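# Finish the lathe work order and sort the cut part

## Task

You run this turning cell and the previous shift's leftovers are unchecked. Complete the work order and place the part that passes in the good tray. A cut part that fails goes to the rework tray if further machining can still fix it, otherwise to the scrap tray. At the end the machine and the gauge must both be idle with no alarm standing, the lathe door must be shut, and nothing loose may remain inside the lathe.

## Robot and tools

Robot: a single six-joint arm (waist, shoulder, elbow, forearm roll, wrist pitch, wrist roll) carrying a two-pad gripper. The fingers point along the gripper's own +z and close along its y. end_effector_position is the spot between the pads when shut. Fingertips stick out about 33 mm past it at gaps up to 40 mm, and only 9 mm when wide open. The fingers can fold: grip parts with the outer quarter of each pad. Closer to the palm a narrow part may slip, and a fingertip pushed onto a surface folds easily.

Frames: the scene frame has its origin on the table under the arm's base, +z up, and +y to the left when facing +x. Reported poses can be a few cm off. The lathe is behind the base (toward -x), with its chuck facing +y. A bench gauge with two nests (bare level V-blocks for a plain piece; violet stepped blocks for a piece with a thinner end, thick end at the turquoise stop) stands in the cell. Cameras: cam_chuck, cam_high, cam_low, cam_machine, cam_wrist (896x504 each).

execute_actions: {"actions": [...], "cameras": [...]}. Each action may hold rows, steps, until, machine and gauge. rows is a list of 1 to 15 rows, one per control step (1/30 s). A row is 9 numbers in [-1, 1]: dx, dy, dz, rx, ry, rz, position, force_limit, speed. The first six are an offset (not a pose) from the Hand target as it was when the action began, expressed in that Hand target's own axes; 1.0 equals 0.6 m or 180 degrees, and rx, ry, rz form one rotation vector. Every row counts from that same start, so a ramp like 0.01, 0.02, 0.03 builds speed gently. steps is 1 to 450 (default 15); after the last row the arm keeps heading to that row's target. Gripper: position +1 is open (140 mm), about -0.8 brings the pads together, -1 closes until blocked. force_limit (-1 to +1) sets squeeze after a slow close; speed -1, 0, +1 gives about 30, 140, 250 mm/s, and a faster close squeezes harder. To keep the gripper unchanged, resend its last three numbers; a 0 is a real command. An empty actions list just reports.
until ends an action early when device fields match, e.g. {"machine": {"state": "idle"}} or {"gauge": {"readings": [">=", 3]}}; numbers need a comparison. {"all": {"status": "ended"}} and {"any": {"status": "ended"}} wait on motions. It does not halt the arm.
machine takes one object or a list of up to 8: door (shut/open), chuck (clamp/open), page, register + value (-9999 to 9999, mm, x as diameter, machine coordinates never positive) + write together, and keys cycle_start, feed_hold, reset, home, probe, tool_set, tool_change, air_blast; {"stop": true} alone stops it. gauge takes {"measure": true} or {"stop": true}. Any bad value rejects the whole call.

move: target is one 9-number row or a list of up to 15, all offsets from the current Hand target in its axes (same scale as rows). speed in m/s, 0.002 to 2, default 0.25 (turns twice that in rad/s), one value or one per leg. blend in m rounds corners. stop_force 10 to 80 N ends the path on felt push; use very slowly, leave it out when backing off a contact. zero (with stop_force) re-zeros first. blocking=false returns after 0.5 s while the move runs; then use wait or stop before anything else. The result adds a move: line (done, off_target, moving, held, fault, plus limits such as paced or held).
wait: seconds 0 to 10. stop: brakes a running move (fingers and devices continue). zoom_image: camera plus region [x0, y0, x1, y1] in pixels, at most 504x504. show_instructions: shows the reference pages (the work order). finished_scene: scene 1 or 2; irreversible.

Results: gripper position (m), quaternion wxyz, velocities, Hand target (origin for the next offsets), Tool commands, object_status (0 moving, 1 blocked opening, 2 blocked closing = holding, 3 reached target or pads met), position_measured in counts (3 open, ~139 = 60 mm, 230 pads touching), joint positions and torques, external torques, flange force. Machine lines report state, door_state, chuck_state, seat_state (trust only once clamped), answers, entry, alarm, and the chosen page's registers. Gauge lines report state, message, readings count and no_1 to no_20 in mm; a reading takes about 12 s and needs the piece seated, untouched, end at the stop.

Cautions: each step the commanded pose is clipped to 70 mm and 16 degrees from the measured one. The arm is stiff: a target slightly past a firm contact, 144 N of outside force, or joint torque over its limit (wrist joints 42.7 N m) halts it for 10 s. Never reach into the lathe while a program or cycle runs or the spindle still turns; open the door only after it stands. Don't drop or fling parts, slam, or knock anything off the table or into the chip pan. Avoid paths near the base, long stretched holds (motor heat) and heavy parts held off-centre.

Each tool is called by a JSON object that holds its "op" and its "data", one argument or row to a line.

Reference images:

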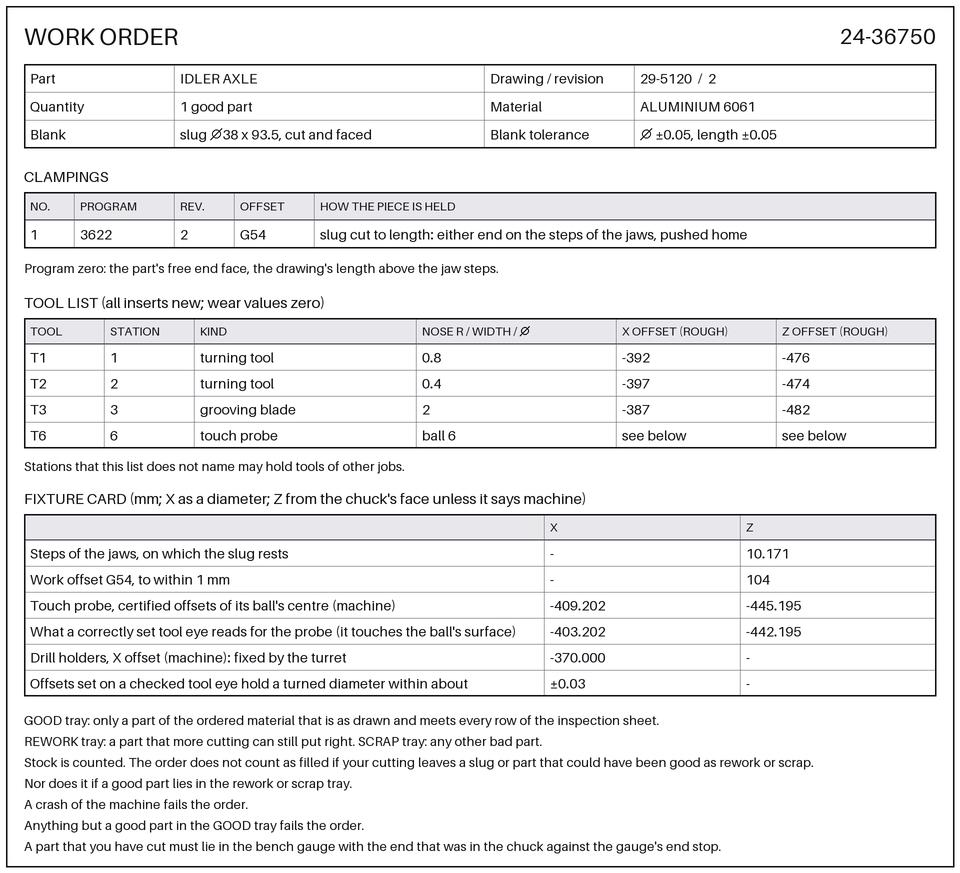

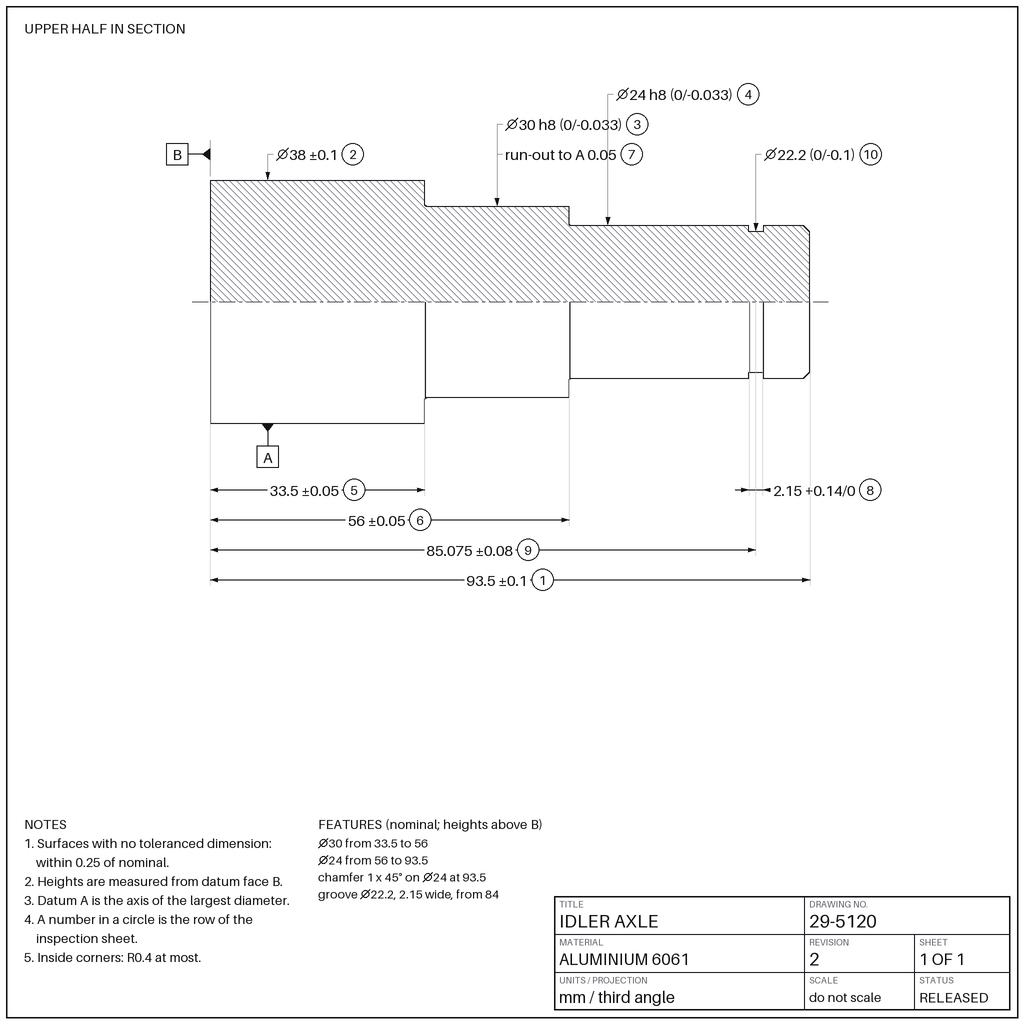

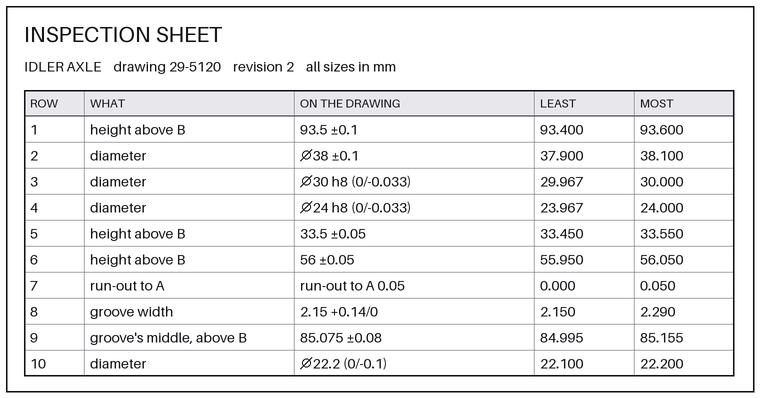

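## Session

{"op": "execute_actions", "data": {
  "actions": []
}}

Scene clock: 0.00 s.
end_effector_position=(+0.4162, +0.1317, +0.3877) position_measured=3 object_status=3 end_effector_quat_wxyz=(-0.008, +0.726, -0.688, +0.009)
Joint positions: [0.228 -0.211 1.886 3.142 -1.442 0.168]
Joint velocities: within noise
Joint torques (N m): no reading
External joint torques (N m): no reading
Flange force (N): no reading
Hand target: +0.4162, +0.1317, +0.3877; -0.008, +0.726, -0.688, +0.009
Tool commands: gripper/position=+1.0 gripper/force_limit=+1.0 gripper/speed=+1.0
machine.work_offsets: g54_z=+103.671 g55_z=+0.000
machine: state=idle door_state=shut chuck_state=closed_empty seat_state=open door_answer=taken chuck_answer=taken page=work_offsets entry=no_entry entries=0 alarm=no_alarm queue=idle queue_left=0
gauge: readings=0

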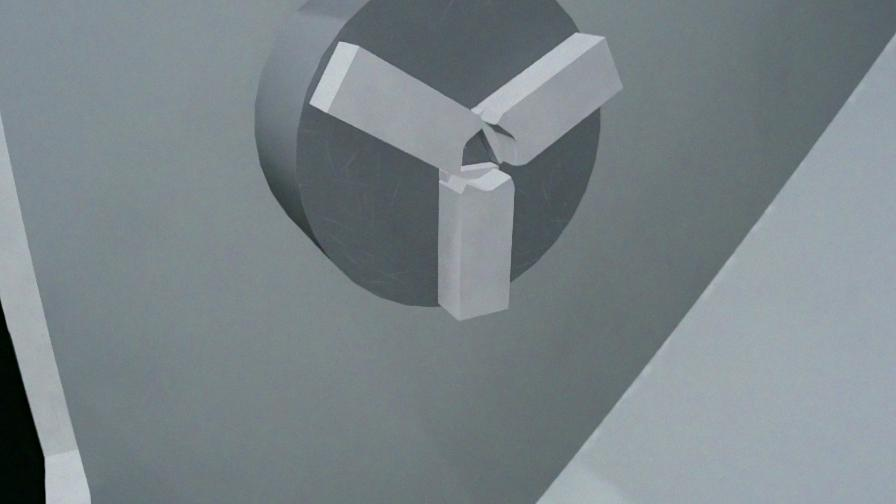

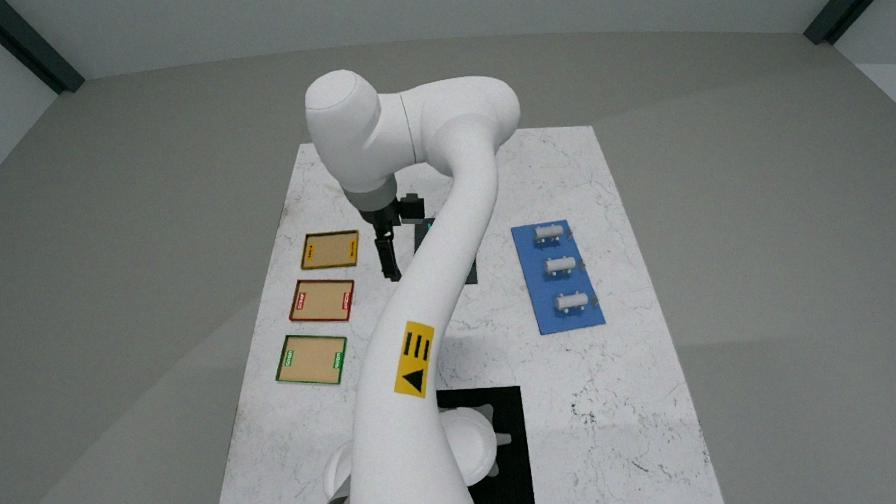

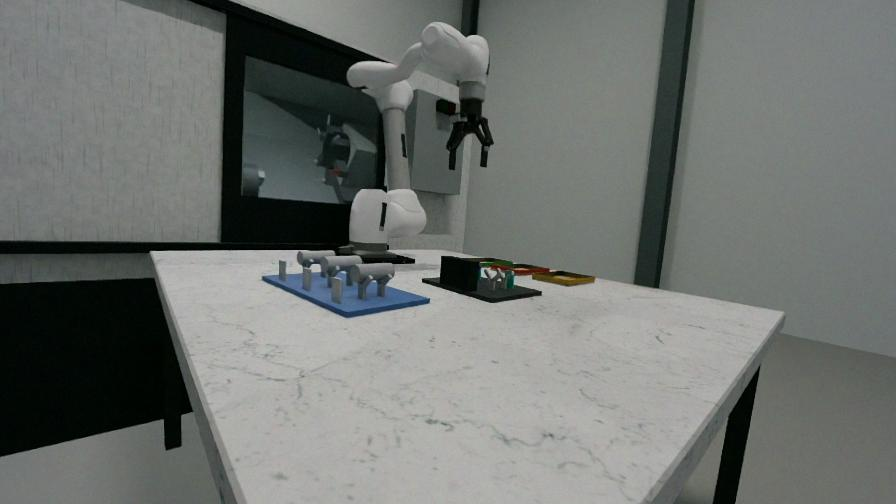

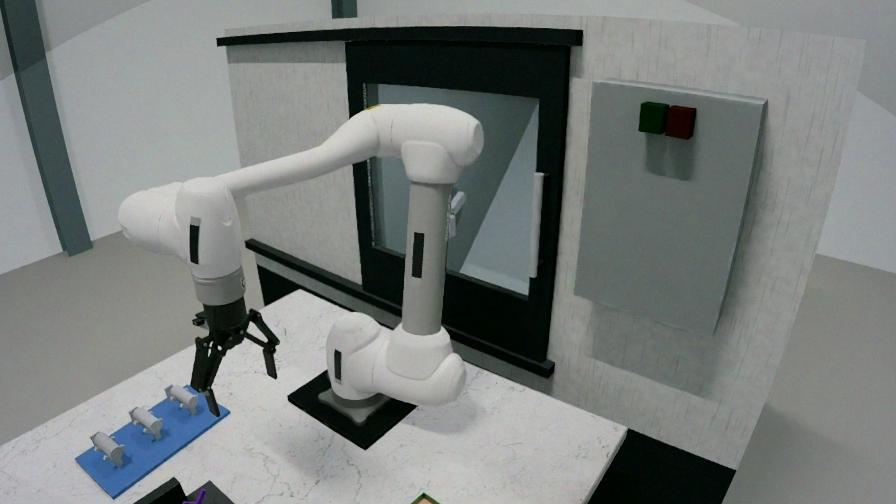

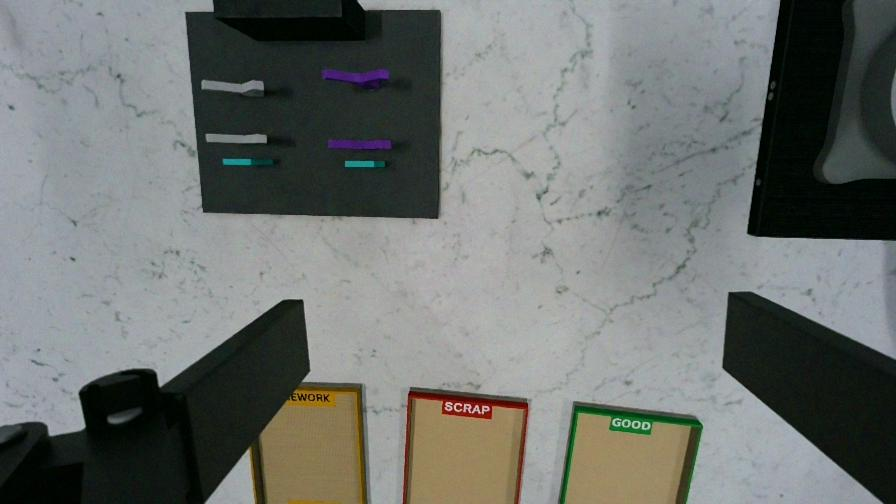

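{"op": "zoom_image", "data": {
  "camera": "cam_high",
  "region": [480, 200, 640, 350]
}}

{"op": "zoom_image", "data": {
  "camera": "cam_low",
  "region": [250, 230, 450, 330]
}}

{"op": "zoom_image", "data": {
  "camera": "cam_low",
  "region": [400, 230, 620, 320]
}}

{"op": "zoom_image", "data": {
  "camera": "cam_machine",
  "region": [60, 340, 260, 500]
}}

{"op": "zoom_image", "data": {
  "camera": "cam_chuck",
  "region": [300, 0, 640, 330]
}}

{"op": "zoom_image", "data": {
  "camera": "cam_low",
  "region": [230, 50, 400, 210]
}}

{"op": "execute_actions", "data": {
  "actions": [
    {"machine":{"page":"tools"},"steps":2}
  ],
  "cameras": []
}}

{"op": "execute_actions", "data": {
  "actions": [
    {"machine":{"page":"program"},"steps":2}
  ],
  "cameras": []
}}

{"op": "execute_actions", "data": {
  "actions": [
    {"machine":{"page":"measuring"},"steps":2}
  ],
  "cameras": []
}}

{"op": "execute_actions", "data": {
  "actions": [
    {"machine":{"page":"position"},"steps":2}
  ],
  "cameras": []
}}

Scaled by 3.150 from the camera's 896x504 image, which has a finer 1280x720 frame.

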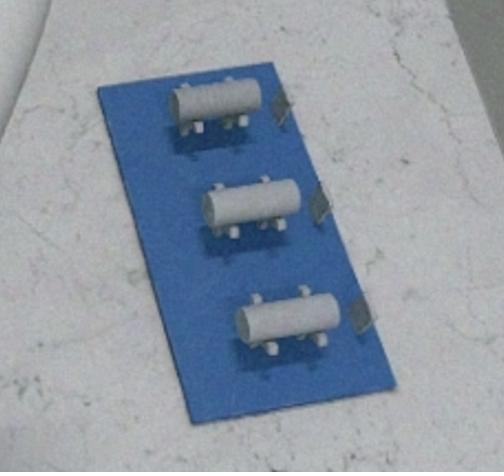

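Scaled by 2.520 from the camera's 896x504 image, which has a finer 1280x720 frame.

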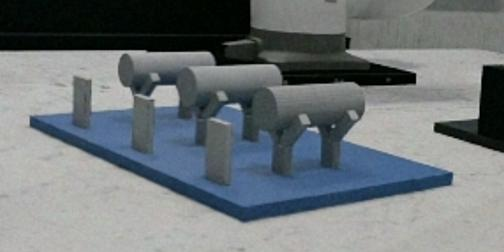

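Scaled by 2.291 from the camera's 896x504 image, which has a finer 1280x720 frame.

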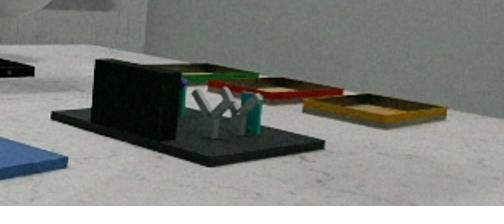

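Scaled by 2.520 from the camera's 896x504 image, which has a finer 1280x720 frame.

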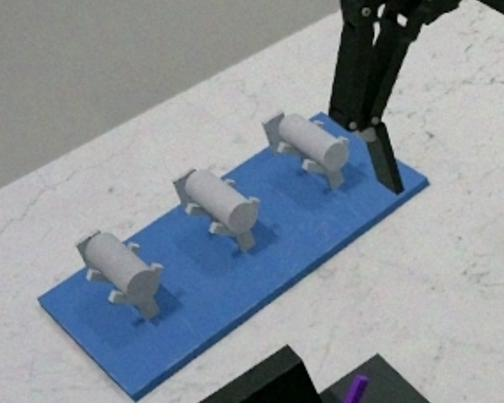

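Scaled by 1.482 from the camera's 896x504 image, which has a finer 1280x720 frame.

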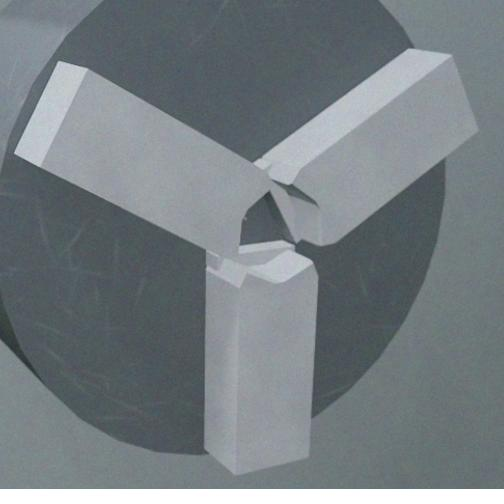

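Scaled by 2.965 from the camera's 896x504 image, which has a finer 1280x720 frame.

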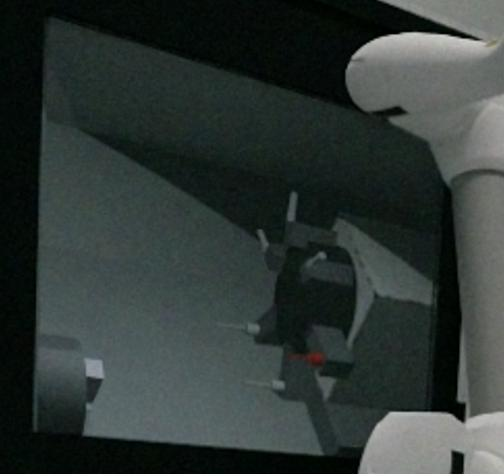

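Scene clock: 1.77 s.
end_effector_position=(+0.4162, +0.1317, +0.3877) position_measured=3 object_status=3 end_effector_quat_wxyz=(-0.008, +0.726, -0.688, +0.009)
Joint positions: [0.228 -0.211 1.886 3.142 -1.442 0.168]
Joint velocities: within noise
Joint torques (N m): [-1.46 -22.41 -41.33 -4.3 0.08 0.03]
External joint torques (N m): [1.28 1.57 -1.34 -0.15 -0.04 -0.03]
Flange force (N): [-4.0 -3.8 -1.9]
Hand target: +0.4162, +0.1317, +0.3877; -0.008, +0.726, -0.688, +0.009
Tool commands: gripper/position=+1.0 gripper/force_limit=+1.0 gripper/speed=+1.0
machine.tools: t1_x=-387.218 t1_x_wear=+0.000 t1_z=-481.610 t1_z_wear=+0.000 t1_radius=+0.000 t1_station=+1.000 t2_x=-397.292 t2_x_wear=+0.000 t2_z=-473.735 t2_z_wear=+0.000 t2_radius=+0.400 t2_station=+2.000 t3_x=-391.758 t3_x_wear=+0.000 t3_z=-475.882 t3_z_wear=+0.000 t3_radius=+0.800 t3_station=+3.000 t4_x=-370.000 t4_x_wear=+0.000 t4_z=-422.887 t4_z_wear=+0.000 t4_radius=+0.000 t4_station=+4.000 t5_x=-414.552 t5_x_wear=+0.000 t5_z=-431.612 t5_z_wear=+0.000 t5_radius=+0.400 t5_station=+5.000 t6_x=-409.202 t6_x_wear=+0.000 t6_z=-445.195 t6_z_wear=+0.000 t6_radius=+3.000 t6_station=+6.000
machine: state=idle door_state=shut chuck_state=closed_empty seat_state=open door_answer=taken chuck_answer=taken page=tools entry=no_entry entries=0 alarm=no_alarm queue=done queue_left=0
gauge: readings=0
No camera images: "cameras" was empty.

Scene clock: 2.03 s.
end_effector_position=(+0.4162, +0.1317, +0.3877) position_measured=3 object_status=3 end_effector_quat_wxyz=(-0.008, +0.726, -0.688, +0.009)
Joint positions: [0.228 -0.211 1.886 3.142 -1.442 0.168]
Joint velocities: within noise
Joint torques (N m): [-1.75 -22.67 -41.25 -4.33 0 0.02]
External joint torques (N m): [1.72 1.97 -1.4 -0.1 0.04 -0.02]
Flange force (N): [-5.2 -4.4 -1.8]
Hand target: +0.4162, +0.1317, +0.3877; -0.008, +0.726, -0.688, +0.009
Tool commands: gripper/position=+1.0 gripper/force_limit=+1.0 gripper/speed=+1.0
machine.program: program=+3622 tool_call=+1 tool_in_place=+0 program_revision=+2 program_offset=+54 load_peak=+0 stored1_number=+8623 stored1_revision=+5 stored2_number=+3622 stored2_revision=+2 stored3_number=+7881 stored3_revision=+6 stored4_number=+0 stored4_revision=+0 cycles=+0
machine: state=idle door_state=shut chuck_state=closed_empty seat_state=open door_answer=taken chuck_answer=taken page=program entry=no_entry entries=0 alarm=no_alarm queue=done queue_left=0
gauge: readings=0
No camera images: "cameras" was empty.

Scene clock: 2.30 s.
end_effector_position=(+0.4162, +0.1317, +0.3877) position_measured=3 object_status=3 end_effector_quat_wxyz=(-0.008, +0.726, -0.688, +0.009)
Joint positions: [0.228 -0.211 1.886 3.142 -1.442 0.168]
Joint velocities: within noise
Joint torques (N m): [-2.13 -22.8 -41.59 -4.35 0.09 0.09]
External joint torques (N m): [2.07 2.13 -1.09 -0.09 -0.04 -0.09]
Flange force (N): [-5.8 -4.1 -1.4]
Hand target: +0.4162, +0.1317, +0.3877; -0.008, +0.726, -0.688, +0.009
Tool commands: gripper/position=+1.0 gripper/force_limit=+1.0 gripper/speed=+1.0
machine.measuring: probe_x=+0.000 probe_z=+0.000 probe_move_x=+0.000 probe_move_z=+0.000 probe_radius=+2.992 eye_x=+62.216 eye_z=+151.570 probe_touched=+0 probe_found_x=+0.000 probe_found_z=+0.000 set_x=+0.000 set_z=+0.000
machine: state=idle door_state=shut chuck_state=closed_empty seat_state=open door_answer=taken chuck_answer=taken page=measuring entry=no_entry entries=0 alarm=no_alarm queue=done queue_left=0
gauge: readings=0
No camera images: "cameras" was empty.

Scene clock: 2.57 s.
end_effector_position=(+0.4162, +0.1317, +0.3877) position_measured=3 object_status=3 end_effector_quat_wxyz=(-0.008, +0.726, -0.688, +0.009)
Joint positions: [0.228 -0.211 1.886 3.142 -1.442 0.168]
Joint velocities: within noise
Joint torques (N m): [-1.9 -22.26 -41.48 -4.32 0.03 0.01]
External joint torques (N m): [1.84 1.63 -1.14 -0.12 0.02 -0.01]
Flange force (N): [-5.3 -3.4 -1.5]
Hand target: +0.4162, +0.1317, +0.3877; -0.008, +0.726, -0.688, +0.009
Tool commands: gripper/position=+1.0 gripper/force_limit=+1.0 gripper/speed=+1.0
machine.position: pos_x=+0.000 pos_z=+0.000
machine: state=idle door_state=shut chuck_state=closed_empty seat_state=open door_answer=taken chuck_answer=taken page=position entry=no_entry entries=0 alarm=no_alarm queue=done queue_left=0
gauge: readings=0
No camera images: "cameras" was empty.

{"op": "execute_actions", "data": {
  "actions": [
    {"machine":[{"register":"tool_call","value":6,"write":true,"page":"measuring"},{"tool_change":true},{"tool_set":true}],"steps":2}
  ],
  "cameras": []
}}

{"op": "move", "data": {
  "target": [0.55, 0, 0, 0, 0, 0, 1, 1, 1]
}}

Scene clock: 7.27 s.
end_effector_position=(+0.4162, +0.1317, +0.3877) position_measured=3 object_status=3 end_effector_quat_wxyz=(-0.008, +0.726, -0.688, +0.009)
Joint positions: [0.228 -0.211 1.886 3.142 -1.442 0.168]
Joint velocities: within noise
Joint torques (N m): [-1.56 -22.65 -41.4 -4.23 0.02 0.04]
External joint torques (N m): [1.44 2.5 -1.13 -0.2 0.03 -0.04]
Flange force (N): [-4.7 -5.0 -1.2]
Hand target: +0.4162, +0.1317, +0.3877; -0.008, +0.726, -0.688, +0.009
Tool commands: gripper/position=+1.0 gripper/force_limit=+1.0 gripper/speed=+1.0
machine.measuring: probe_x=+0.000 probe_z=+0.000 probe_move_x=+0.000 probe_move_z=+0.000 probe_radius=+2.992 eye_x=+62.216 eye_z=+151.570 probe_touched=+0 probe_found_x=+0.000 probe_found_z=+0.000 set_x=+0.000 set_z=+0.000
machine: state=busy door_state=shut chuck_state=closed_empty seat_state=open door_answer=taken chuck_answer=taken page=measuring entry=taken entries=2 alarm=no_alarm queue=running queue_left=1
gauge: readings=0
No camera images: "cameras" was empty.

Scene clock: 9.07 s.
end_effector_position=(+0.4339, -0.1978, +0.3887) position_measured=3 object_status=3 end_effector_quat_wxyz=(-0.008, +0.726, -0.688, +0.009)
Joint positions: [-0.51 -0.137 1.829 3.158 -1.432 -0.572]
Joint velocities: within noise
Joint torques (N m): [-2.04 -29.06 -41.15 -4.29 0.04 0.02]
External joint torques (N m): [1.77 1.26 -1.47 -0.11 0.04 -0.03]
Flange force (N): [-1.2 -5.7 -1.9]
Hand target: +0.4339, -0.1978, +0.3887; -0.008, +0.726, -0.688, +0.009
Off the commanded pose: 0.000 m, 0 deg.
machine.measuring: probe_x=+0.000 probe_z=+0.000 probe_move_x=+0.000 probe_move_z=+0.000 probe_radius=+2.992 eye_x=+62.216 eye_z=+151.570 probe_touched=+0 probe_found_x=+0.000 probe_found_z=+0.000 set_x=+0.000 set_z=+0.000
machine: state=busy door_state=shut chuck_state=closed_empty seat_state=open door_answer=taken chuck_answer=taken page=measuring entry=taken entries=2 alarm=no_alarm queue=running queue_left=1
gauge: readings=0
move: done

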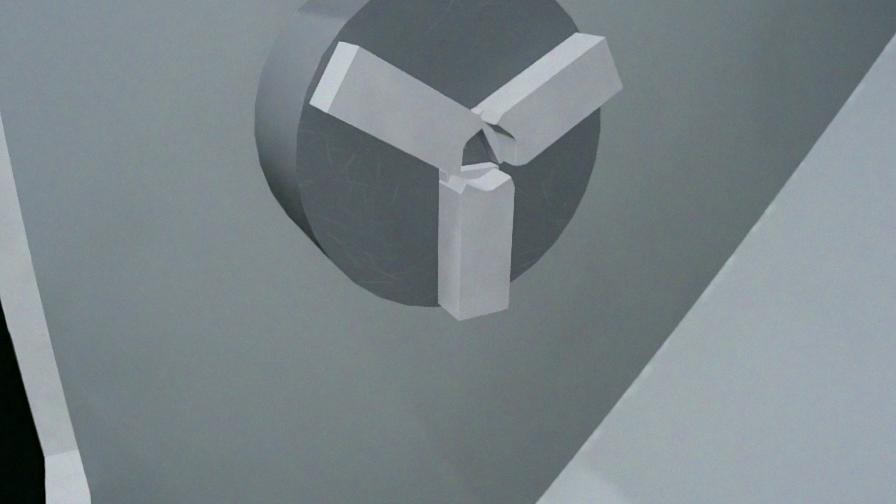

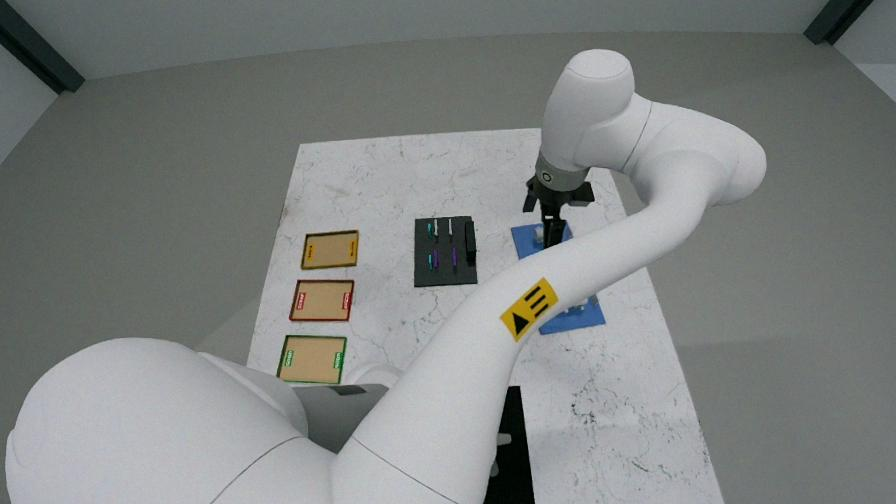

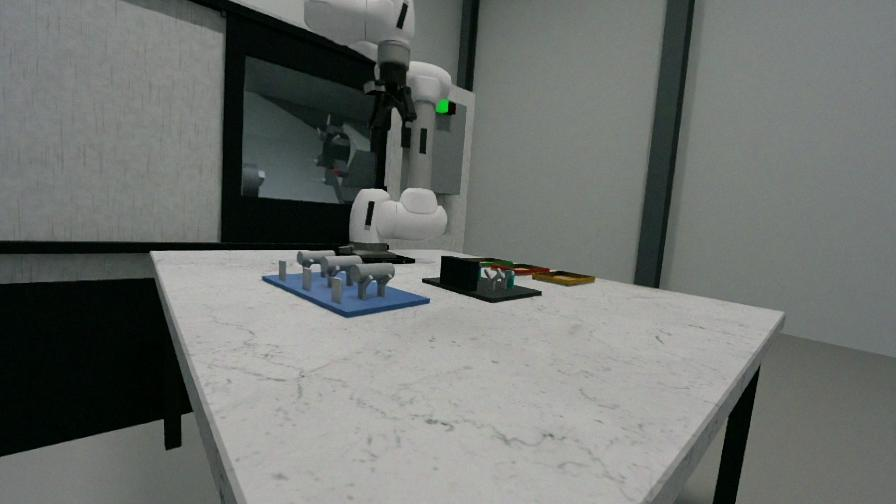

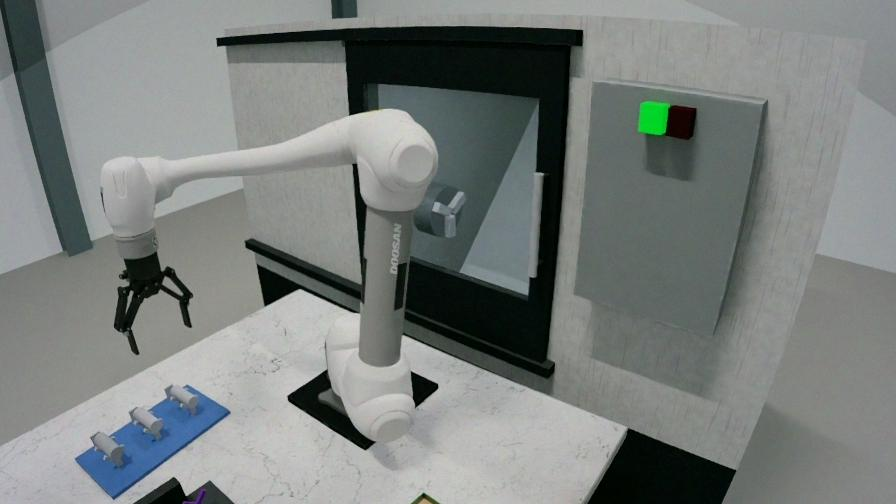

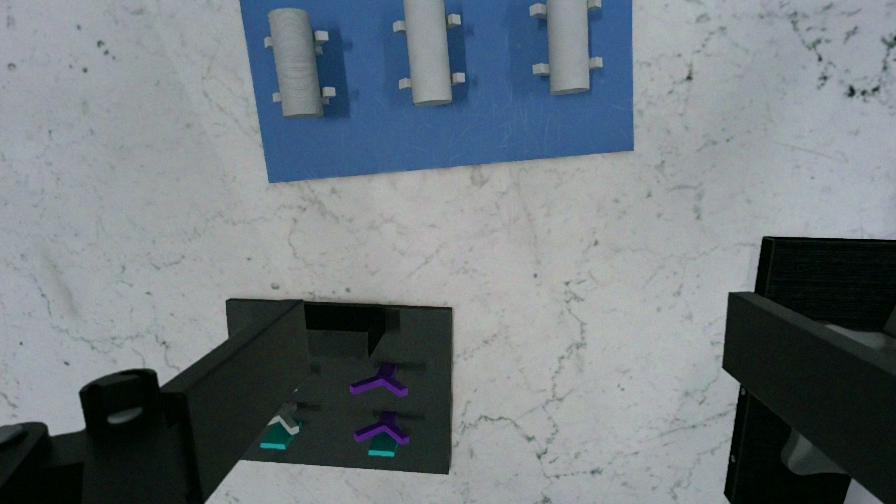

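{"op": "move", "data": {
  "target": [0.3, 0, 0, 0, 0, 0, 1, 1, 1],
  "cameras": ["cam_wrist"]
}}

{"op": "zoom_image", "data": {
  "camera": "cam_wrist",
  "region": [230, 60, 660, 320]
}}

Scene clock: 10.67 s.
end_effector_position=(+0.4435, -0.3775, +0.3893) position_measured=3 object_status=3 end_effector_quat_wxyz=(-0.008, +0.726, -0.688, +0.009)
Joint positions: [-0.773 0.039 1.664 3.163 -1.426 -0.836]
Joint velocities: within noise
Joint torques (N m): [-2.01 -48.5 -40.71 -4.26 0.07 0.05]
External joint torques (N m): [1.73 2.26 -1.82 -0.08 0.01 -0.06]
Flange force (N): [2.7 -7.0 -2.2]
Hand target: +0.4435, -0.3775, +0.3893; -0.008, +0.726, -0.688, +0.009
Off the commanded pose: 0.000 m, 0 deg.
machine.measuring: probe_x=+0.000 probe_z=+0.000 probe_move_x=+0.000 probe_move_z=+0.000 probe_radius=+2.992 eye_x=+62.216 eye_z=+151.570 probe_touched=+0 probe_found_x=+0.000 probe_found_z=+0.000 set_x=+0.000 set_z=+0.000
machine: state=busy door_state=shut chuck_state=closed_empty seat_state=open door_answer=taken chuck_answer=taken page=measuring entry=taken entries=2 alarm=no_alarm queue=running queue_left=1
gauge: readings=0
move: done
Images, in order (width x height): cam_wrist 896x504.

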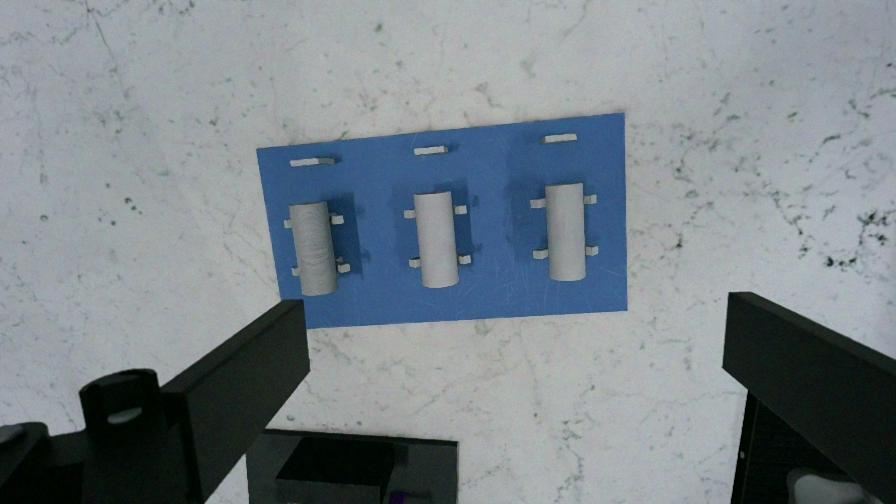

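Scaled by 1.172 from the camera's 896x504 image, which has a finer 1280x720 frame.

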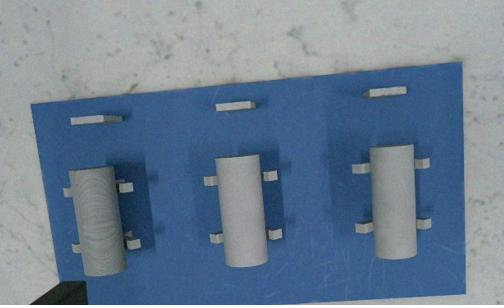

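{"op": "move", "data": {
  "target": [0, 0, 0.2, 0, 0, 0, 1, 1, 1],
  "cameras": ["cam_wrist"]
}}

{"op": "zoom_image", "data": {
  "camera": "cam_wrist",
  "region": [230, 60, 660, 320]
}}

Scene clock: 14.93 s.
end_effector_position=(+0.4464, -0.3778, +0.2694) position_measured=3 object_status=3 end_effector_quat_wxyz=(-0.008, +0.726, -0.688, +0.009)
Joint positions: [-0.768 0.089 1.832 3.164 -1.208 -0.837]
Joint velocities: within noise
Joint torques (N m): [-2.22 -49.82 -39.03 -3.98 0.24 0.04]
External joint torques (N m): [1.75 0.67 -1.36 -0.16 -0.16 -0.04]
Flange force (N): [0.4 -4.7 -1.5]
Hand target: +0.4464, -0.3778, +0.2693; -0.008, +0.726, -0.688, +0.009
Off the commanded pose: 0.000 m, 0 deg.
machine.measuring: probe_x=+0.000 probe_z=+0.000 probe_move_x=+0.000 probe_move_z=+0.000 probe_radius=+2.992 eye_x=+62.216 eye_z=+151.570 probe_touched=+0 probe_found_x=+0.000 probe_found_z=+0.000 set_x=+0.000 set_z=+0.000
machine: state=busy door_state=shut chuck_state=closed_empty seat_state=open door_answer=taken chuck_answer=taken page=measuring entry=taken entries=3 alarm=no_alarm queue=running queue_left=0
gauge: readings=0
move: done
Images, in order (width x height): cam_wrist 896x504.

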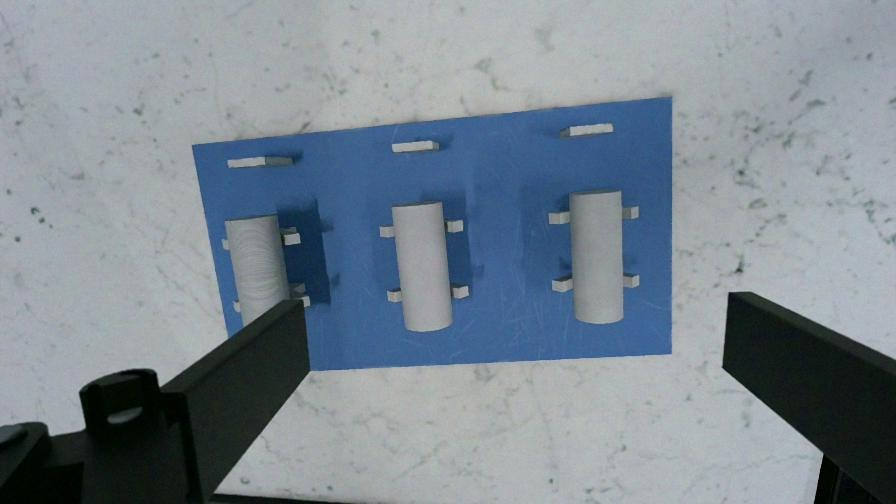

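Scaled by 1.172 from the camera's 896x504 image, which has a finer 1280x720 frame.

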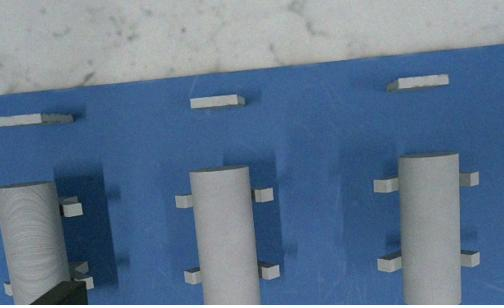

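{"op": "wait", "data": {
  "seconds": 4,
  "cameras": ["cam_low"]
}}

{"op": "zoom_image", "data": {
  "camera": "cam_low",
  "region": [230, 50, 400, 210]
}}

Scene clock: 24.27 s.
end_effector_position=(+0.4464, -0.3778, +0.2693) position_measured=3 object_status=3 end_effector_quat_wxyz=(-0.008, +0.726, -0.688, +0.009)
Joint positions: [-0.768 0.089 1.832 3.164 -1.208 -0.837]
Joint velocities: within noise
Joint torques (N m): [-1.82 -50.59 -39.05 -3.97 0.14 0.07]
External joint torques (N m): [1.37 1.21 -1.37 -0.17 -0.06 -0.07]
Flange force (N): [1.5 -4.8 -1.1]
Hand target: +0.4464, -0.3778, +0.2693; -0.008, +0.726, -0.688, +0.009
Tool commands: gripper/position=+1.0 gripper/force_limit=+1.0 gripper/speed=+1.0
Off the commanded pose: 0.000 m, 0 deg.
machine.measuring: probe_x=+0.000 probe_z=+0.000 probe_move_x=+0.000 probe_move_z=+0.000 probe_radius=+2.992 eye_x=+62.216 eye_z=+151.570 probe_touched=+0 probe_found_x=+0.000 probe_found_z=+0.000 set_x=+0.000 set_z=+0.000
machine: state=busy door_state=shut chuck_state=closed_empty seat_state=open door_answer=taken chuck_answer=taken page=measuring entry=taken entries=3 alarm=no_alarm queue=running queue_left=0
gauge: readings=0
wait: 4.00 s
Images, in order (width x height): cam_low 896x504.

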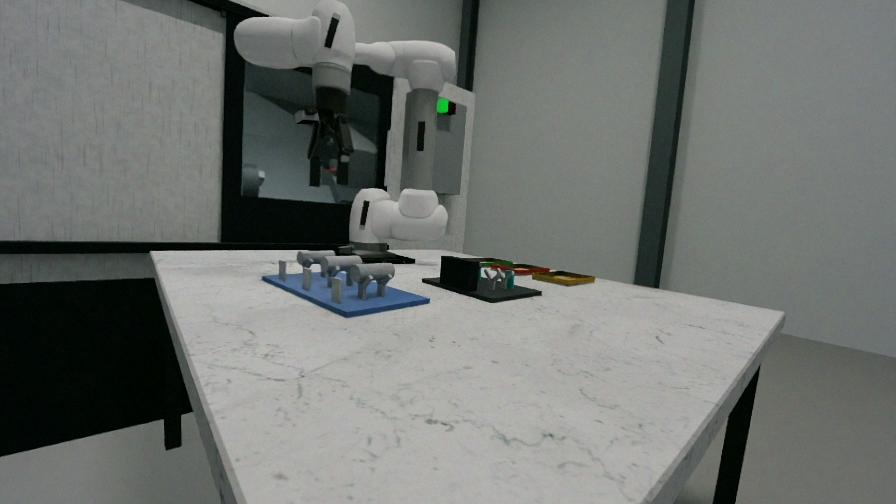

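Scaled by 2.965 from the camera's 896x504 image, which has a finer 1280x720 frame.

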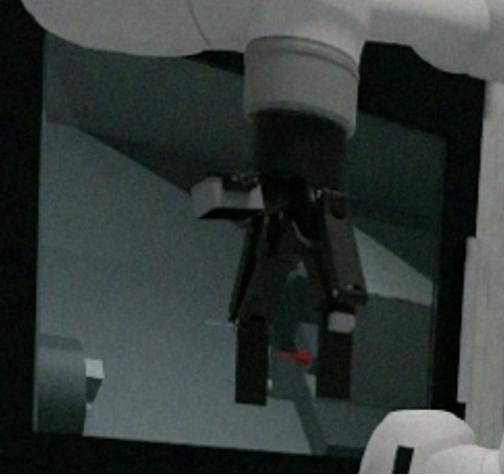

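{"op": "move", "data": {
  "target": [-0.072, 0.122, 0.183, 0, 0, -0.022, 0.2, -1, 0],
  "cameras": ["cam_wrist"]
}}

Scene clock: 26.13 s.
end_effector_position=(+0.3736, -0.3388, +0.1577) position_measured=104 object_status=3 end_effector_quat_wxyz=(-0.007, +0.749, -0.662, +0.010)
Joint positions: [-0.813 0.049 2.098 3.167 -0.982 -0.957]
Joint velocities: within noise
Joint torques (N m): [-2.36 -41.85 -34.87 -3.6 0.12 -0.02]
External joint torques (N m): [2.01 1.22 -1.25 -0.09 -0.03 0.02]
Flange force (N): [0.7 -5.9 0.0]
Hand target: +0.3736, -0.3388, +0.1577; -0.007, +0.749, -0.662, +0.010
Off the commanded pose: 0.000 m, 0 deg.
machine.measuring: probe_x=+0.000 probe_z=+0.000 probe_move_x=+0.000 probe_move_z=+0.000 probe_radius=+2.992 eye_x=+62.216 eye_z=+151.570 probe_touched=+0 probe_found_x=+0.000 probe_found_z=+0.000 set_x=-403.201 set_z=-442.195
machine: state=idle door_state=shut chuck_state=closed_empty seat_state=open door_answer=taken chuck_answer=taken page=measuring entry=taken entries=3 alarm=no_alarm queue=done queue_left=0
gauge: readings=0
move: done
Images, in order (width x height): cam_wrist 896x504.

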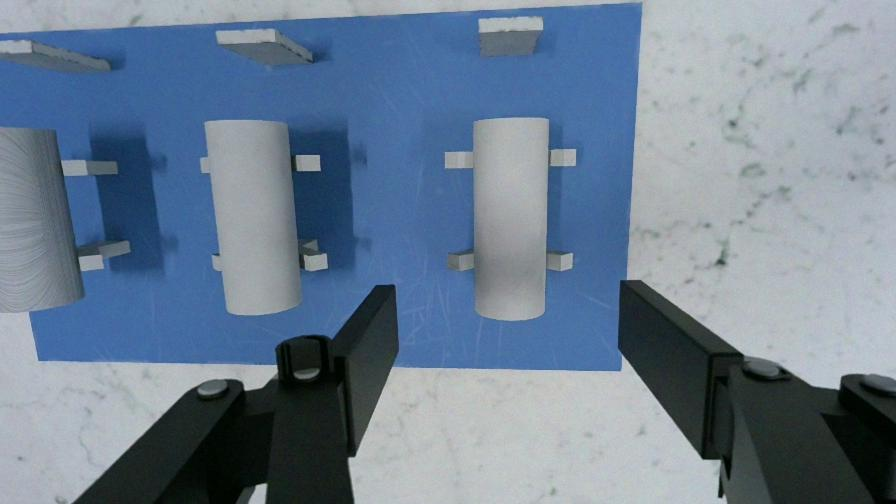

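{"op": "execute_actions", "data": {
  "actions": [
    {"machine":[{"register":"tool_call","value":1,"write":true,"page":"measuring"},{"tool_change":true},{"tool_set":true}],"steps":2}
  ],
  "cameras": []
}}

{"op": "move", "data": {
  "target": [0.028, 0.006, 0.075, 0, 0, 0, 0.2, -1, 0],
  "cameras": ["cam_wrist","cam_low"]
}}

{"op": "zoom_image", "data": {
  "camera": "cam_low",
  "region": [250, 170, 450, 330]
}}

Scene clock: 29.53 s.
end_effector_position=(+0.3736, -0.3388, +0.1577) position_measured=104 object_status=3 end_effector_quat_wxyz=(-0.007, +0.749, -0.662, +0.010)
Joint positions: [-0.813 0.049 2.098 3.167 -0.982 -0.957]
Joint velocities: within noise
Joint torques (N m): [-1.97 -41.82 -34.94 -3.6 0.13 0.06]
External joint torques (N m): [1.75 0.82 -1.19 -0.08 -0.05 -0.06]
Flange force (N): [0.5 -4.8 -0.4]
Hand target: +0.3736, -0.3388, +0.1577; -0.007, +0.749, -0.662, +0.010
Tool commands: gripper/position=+0.2 gripper/force_limit=-1.0 gripper/speed=+0.0
Off the commanded pose: 0.000 m, 0 deg.
machine.measuring: probe_x=+0.000 probe_z=+0.000 probe_move_x=+0.000 probe_move_z=+0.000 probe_radius=+2.992 eye_x=+62.216 eye_z=+151.570 probe_touched=+0 probe_found_x=+0.000 probe_found_z=+0.000 set_x=-403.201 set_z=-442.195
machine: state=busy door_state=shut chuck_state=closed_empty seat_state=open door_answer=taken chuck_answer=taken page=measuring entry=taken entries=5 alarm=no_alarm queue=running queue_left=1
gauge: readings=0
No camera images: "cameras" was empty.

Scene clock: 30.33 s.
end_effector_position=(+0.3732, -0.3560, +0.1127) position_measured=104 object_status=3 end_effector_quat_wxyz=(-0.007, +0.749, -0.662, +0.010)
Joint positions: [-0.836 0.116 2.123 3.169 -0.891 -0.984]
Joint velocities: within noise
Joint torques (N m): [-2.12 -46.77 -32.63 -3.34 0.1 0.05]
External joint torques (N m): [1.68 1.39 -1.13 -0.12 -0.02 -0.05]
Flange force (N): [1.3 -5.1 0.7]
Hand target: +0.3732, -0.3560, +0.1127; -0.007, +0.749, -0.662, +0.010
Off the commanded pose: 0.000 m, 0 deg.
machine.measuring: probe_x=+0.000 probe_z=+0.000 probe_move_x=+0.000 probe_move_z=+0.000 probe_radius=+2.992 eye_x=+62.216 eye_z=+151.570 probe_touched=+0 probe_found_x=+0.000 probe_found_z=+0.000 set_x=-403.201 set_z=-442.195
machine: state=busy door_state=shut chuck_state=closed_empty seat_state=open door_answer=taken chuck_answer=taken page=measuring entry=taken entries=5 alarm=no_alarm queue=running queue_left=1
gauge: readings=0
move: done
Images, in order (width x height): cam_low 896x504, cam_wrist 896x504.

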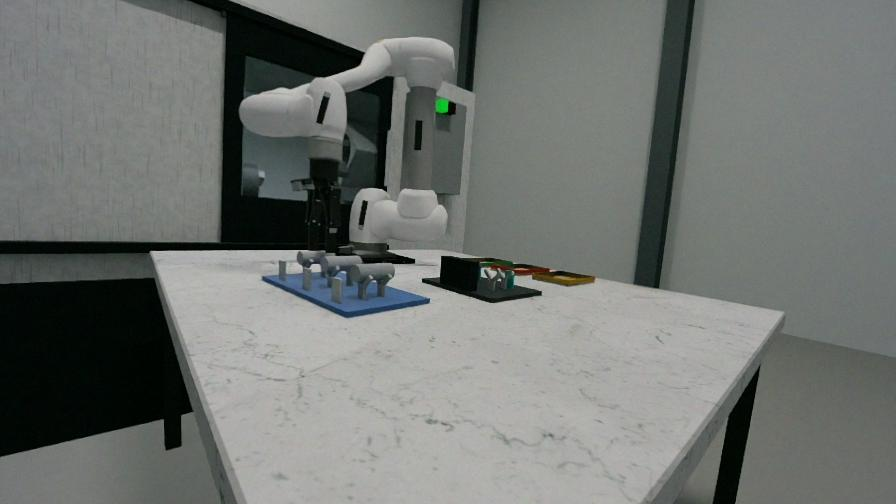

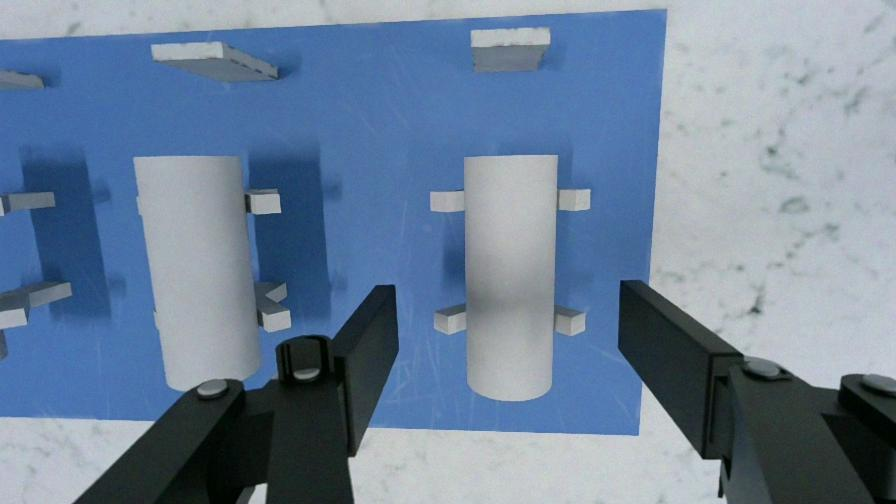

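Scaled by 2.520 from the camera's 896x504 image, which has a finer 1280x720 frame.

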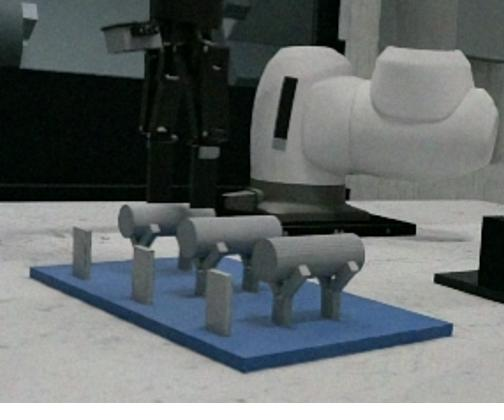

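{"op": "move", "data": {
  "target": [0.0035, 0, 0.036, 0, 0, 0, 0.2, -1, 0],
  "speed": 0.1,
  "cameras": ["cam_wrist"]
}}

{"op": "zoom_image", "data": {
  "camera": "cam_wrist",
  "region": [300, 130, 720, 450]
}}

Scene clock: 32.93 s.
end_effector_position=(+0.3740, -0.3581, +0.0911) position_measured=104 object_status=3 end_effector_quat_wxyz=(-0.007, +0.749, -0.662, +0.010)
Joint positions: [-0.838 0.145 2.139 3.17 -0.846 -0.987]
Joint velocities: within noise
Joint torques (N m): [-2.42 -48.46 -32 -3.25 0.05 0.05]
External joint torques (N m): [2 1.24 -0.55 -0.08 0.03 -0.06]
Flange force (N): [0.0 -4.8 1.3]
Hand target: +0.3740, -0.3581, +0.0911; -0.007, +0.749, -0.662, +0.010
Off the commanded pose: 0.000 m, 0 deg.
machine.measuring: probe_x=+0.000 probe_z=+0.000 probe_move_x=+0.000 probe_move_z=+0.000 probe_radius=+2.992 eye_x=+62.216 eye_z=+151.570 probe_touched=+0 probe_found_x=+0.000 probe_found_z=+0.000 set_x=-403.201 set_z=-442.195
machine: state=busy door_state=shut chuck_state=closed_empty seat_state=open door_answer=taken chuck_answer=taken page=measuring entry=taken entries=5 alarm=no_alarm queue=running queue_left=1
gauge: readings=0
move: done
Images, in order (width x height): cam_wrist 896x504.

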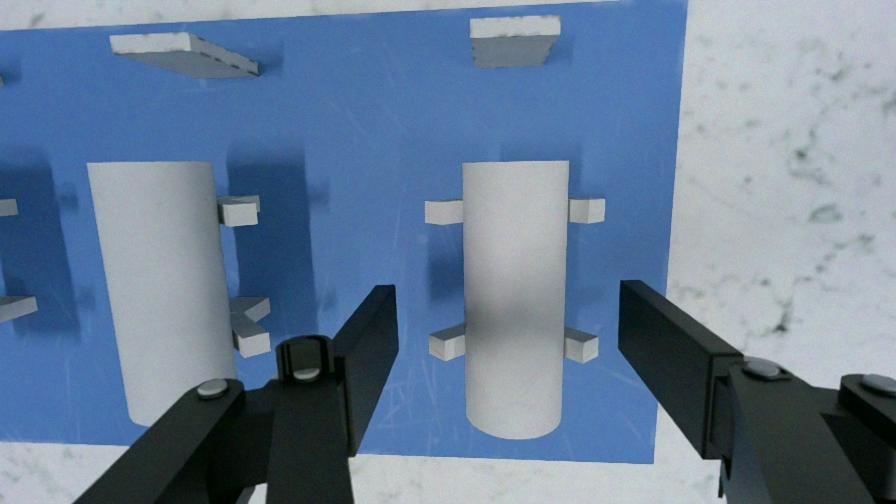

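Scaled by 1.200 from the camera's 896x504 image, which has a finer 1280x720 frame.

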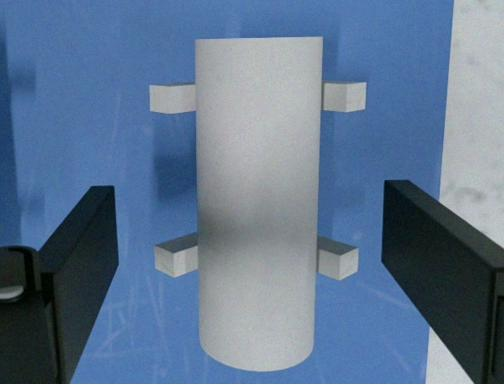

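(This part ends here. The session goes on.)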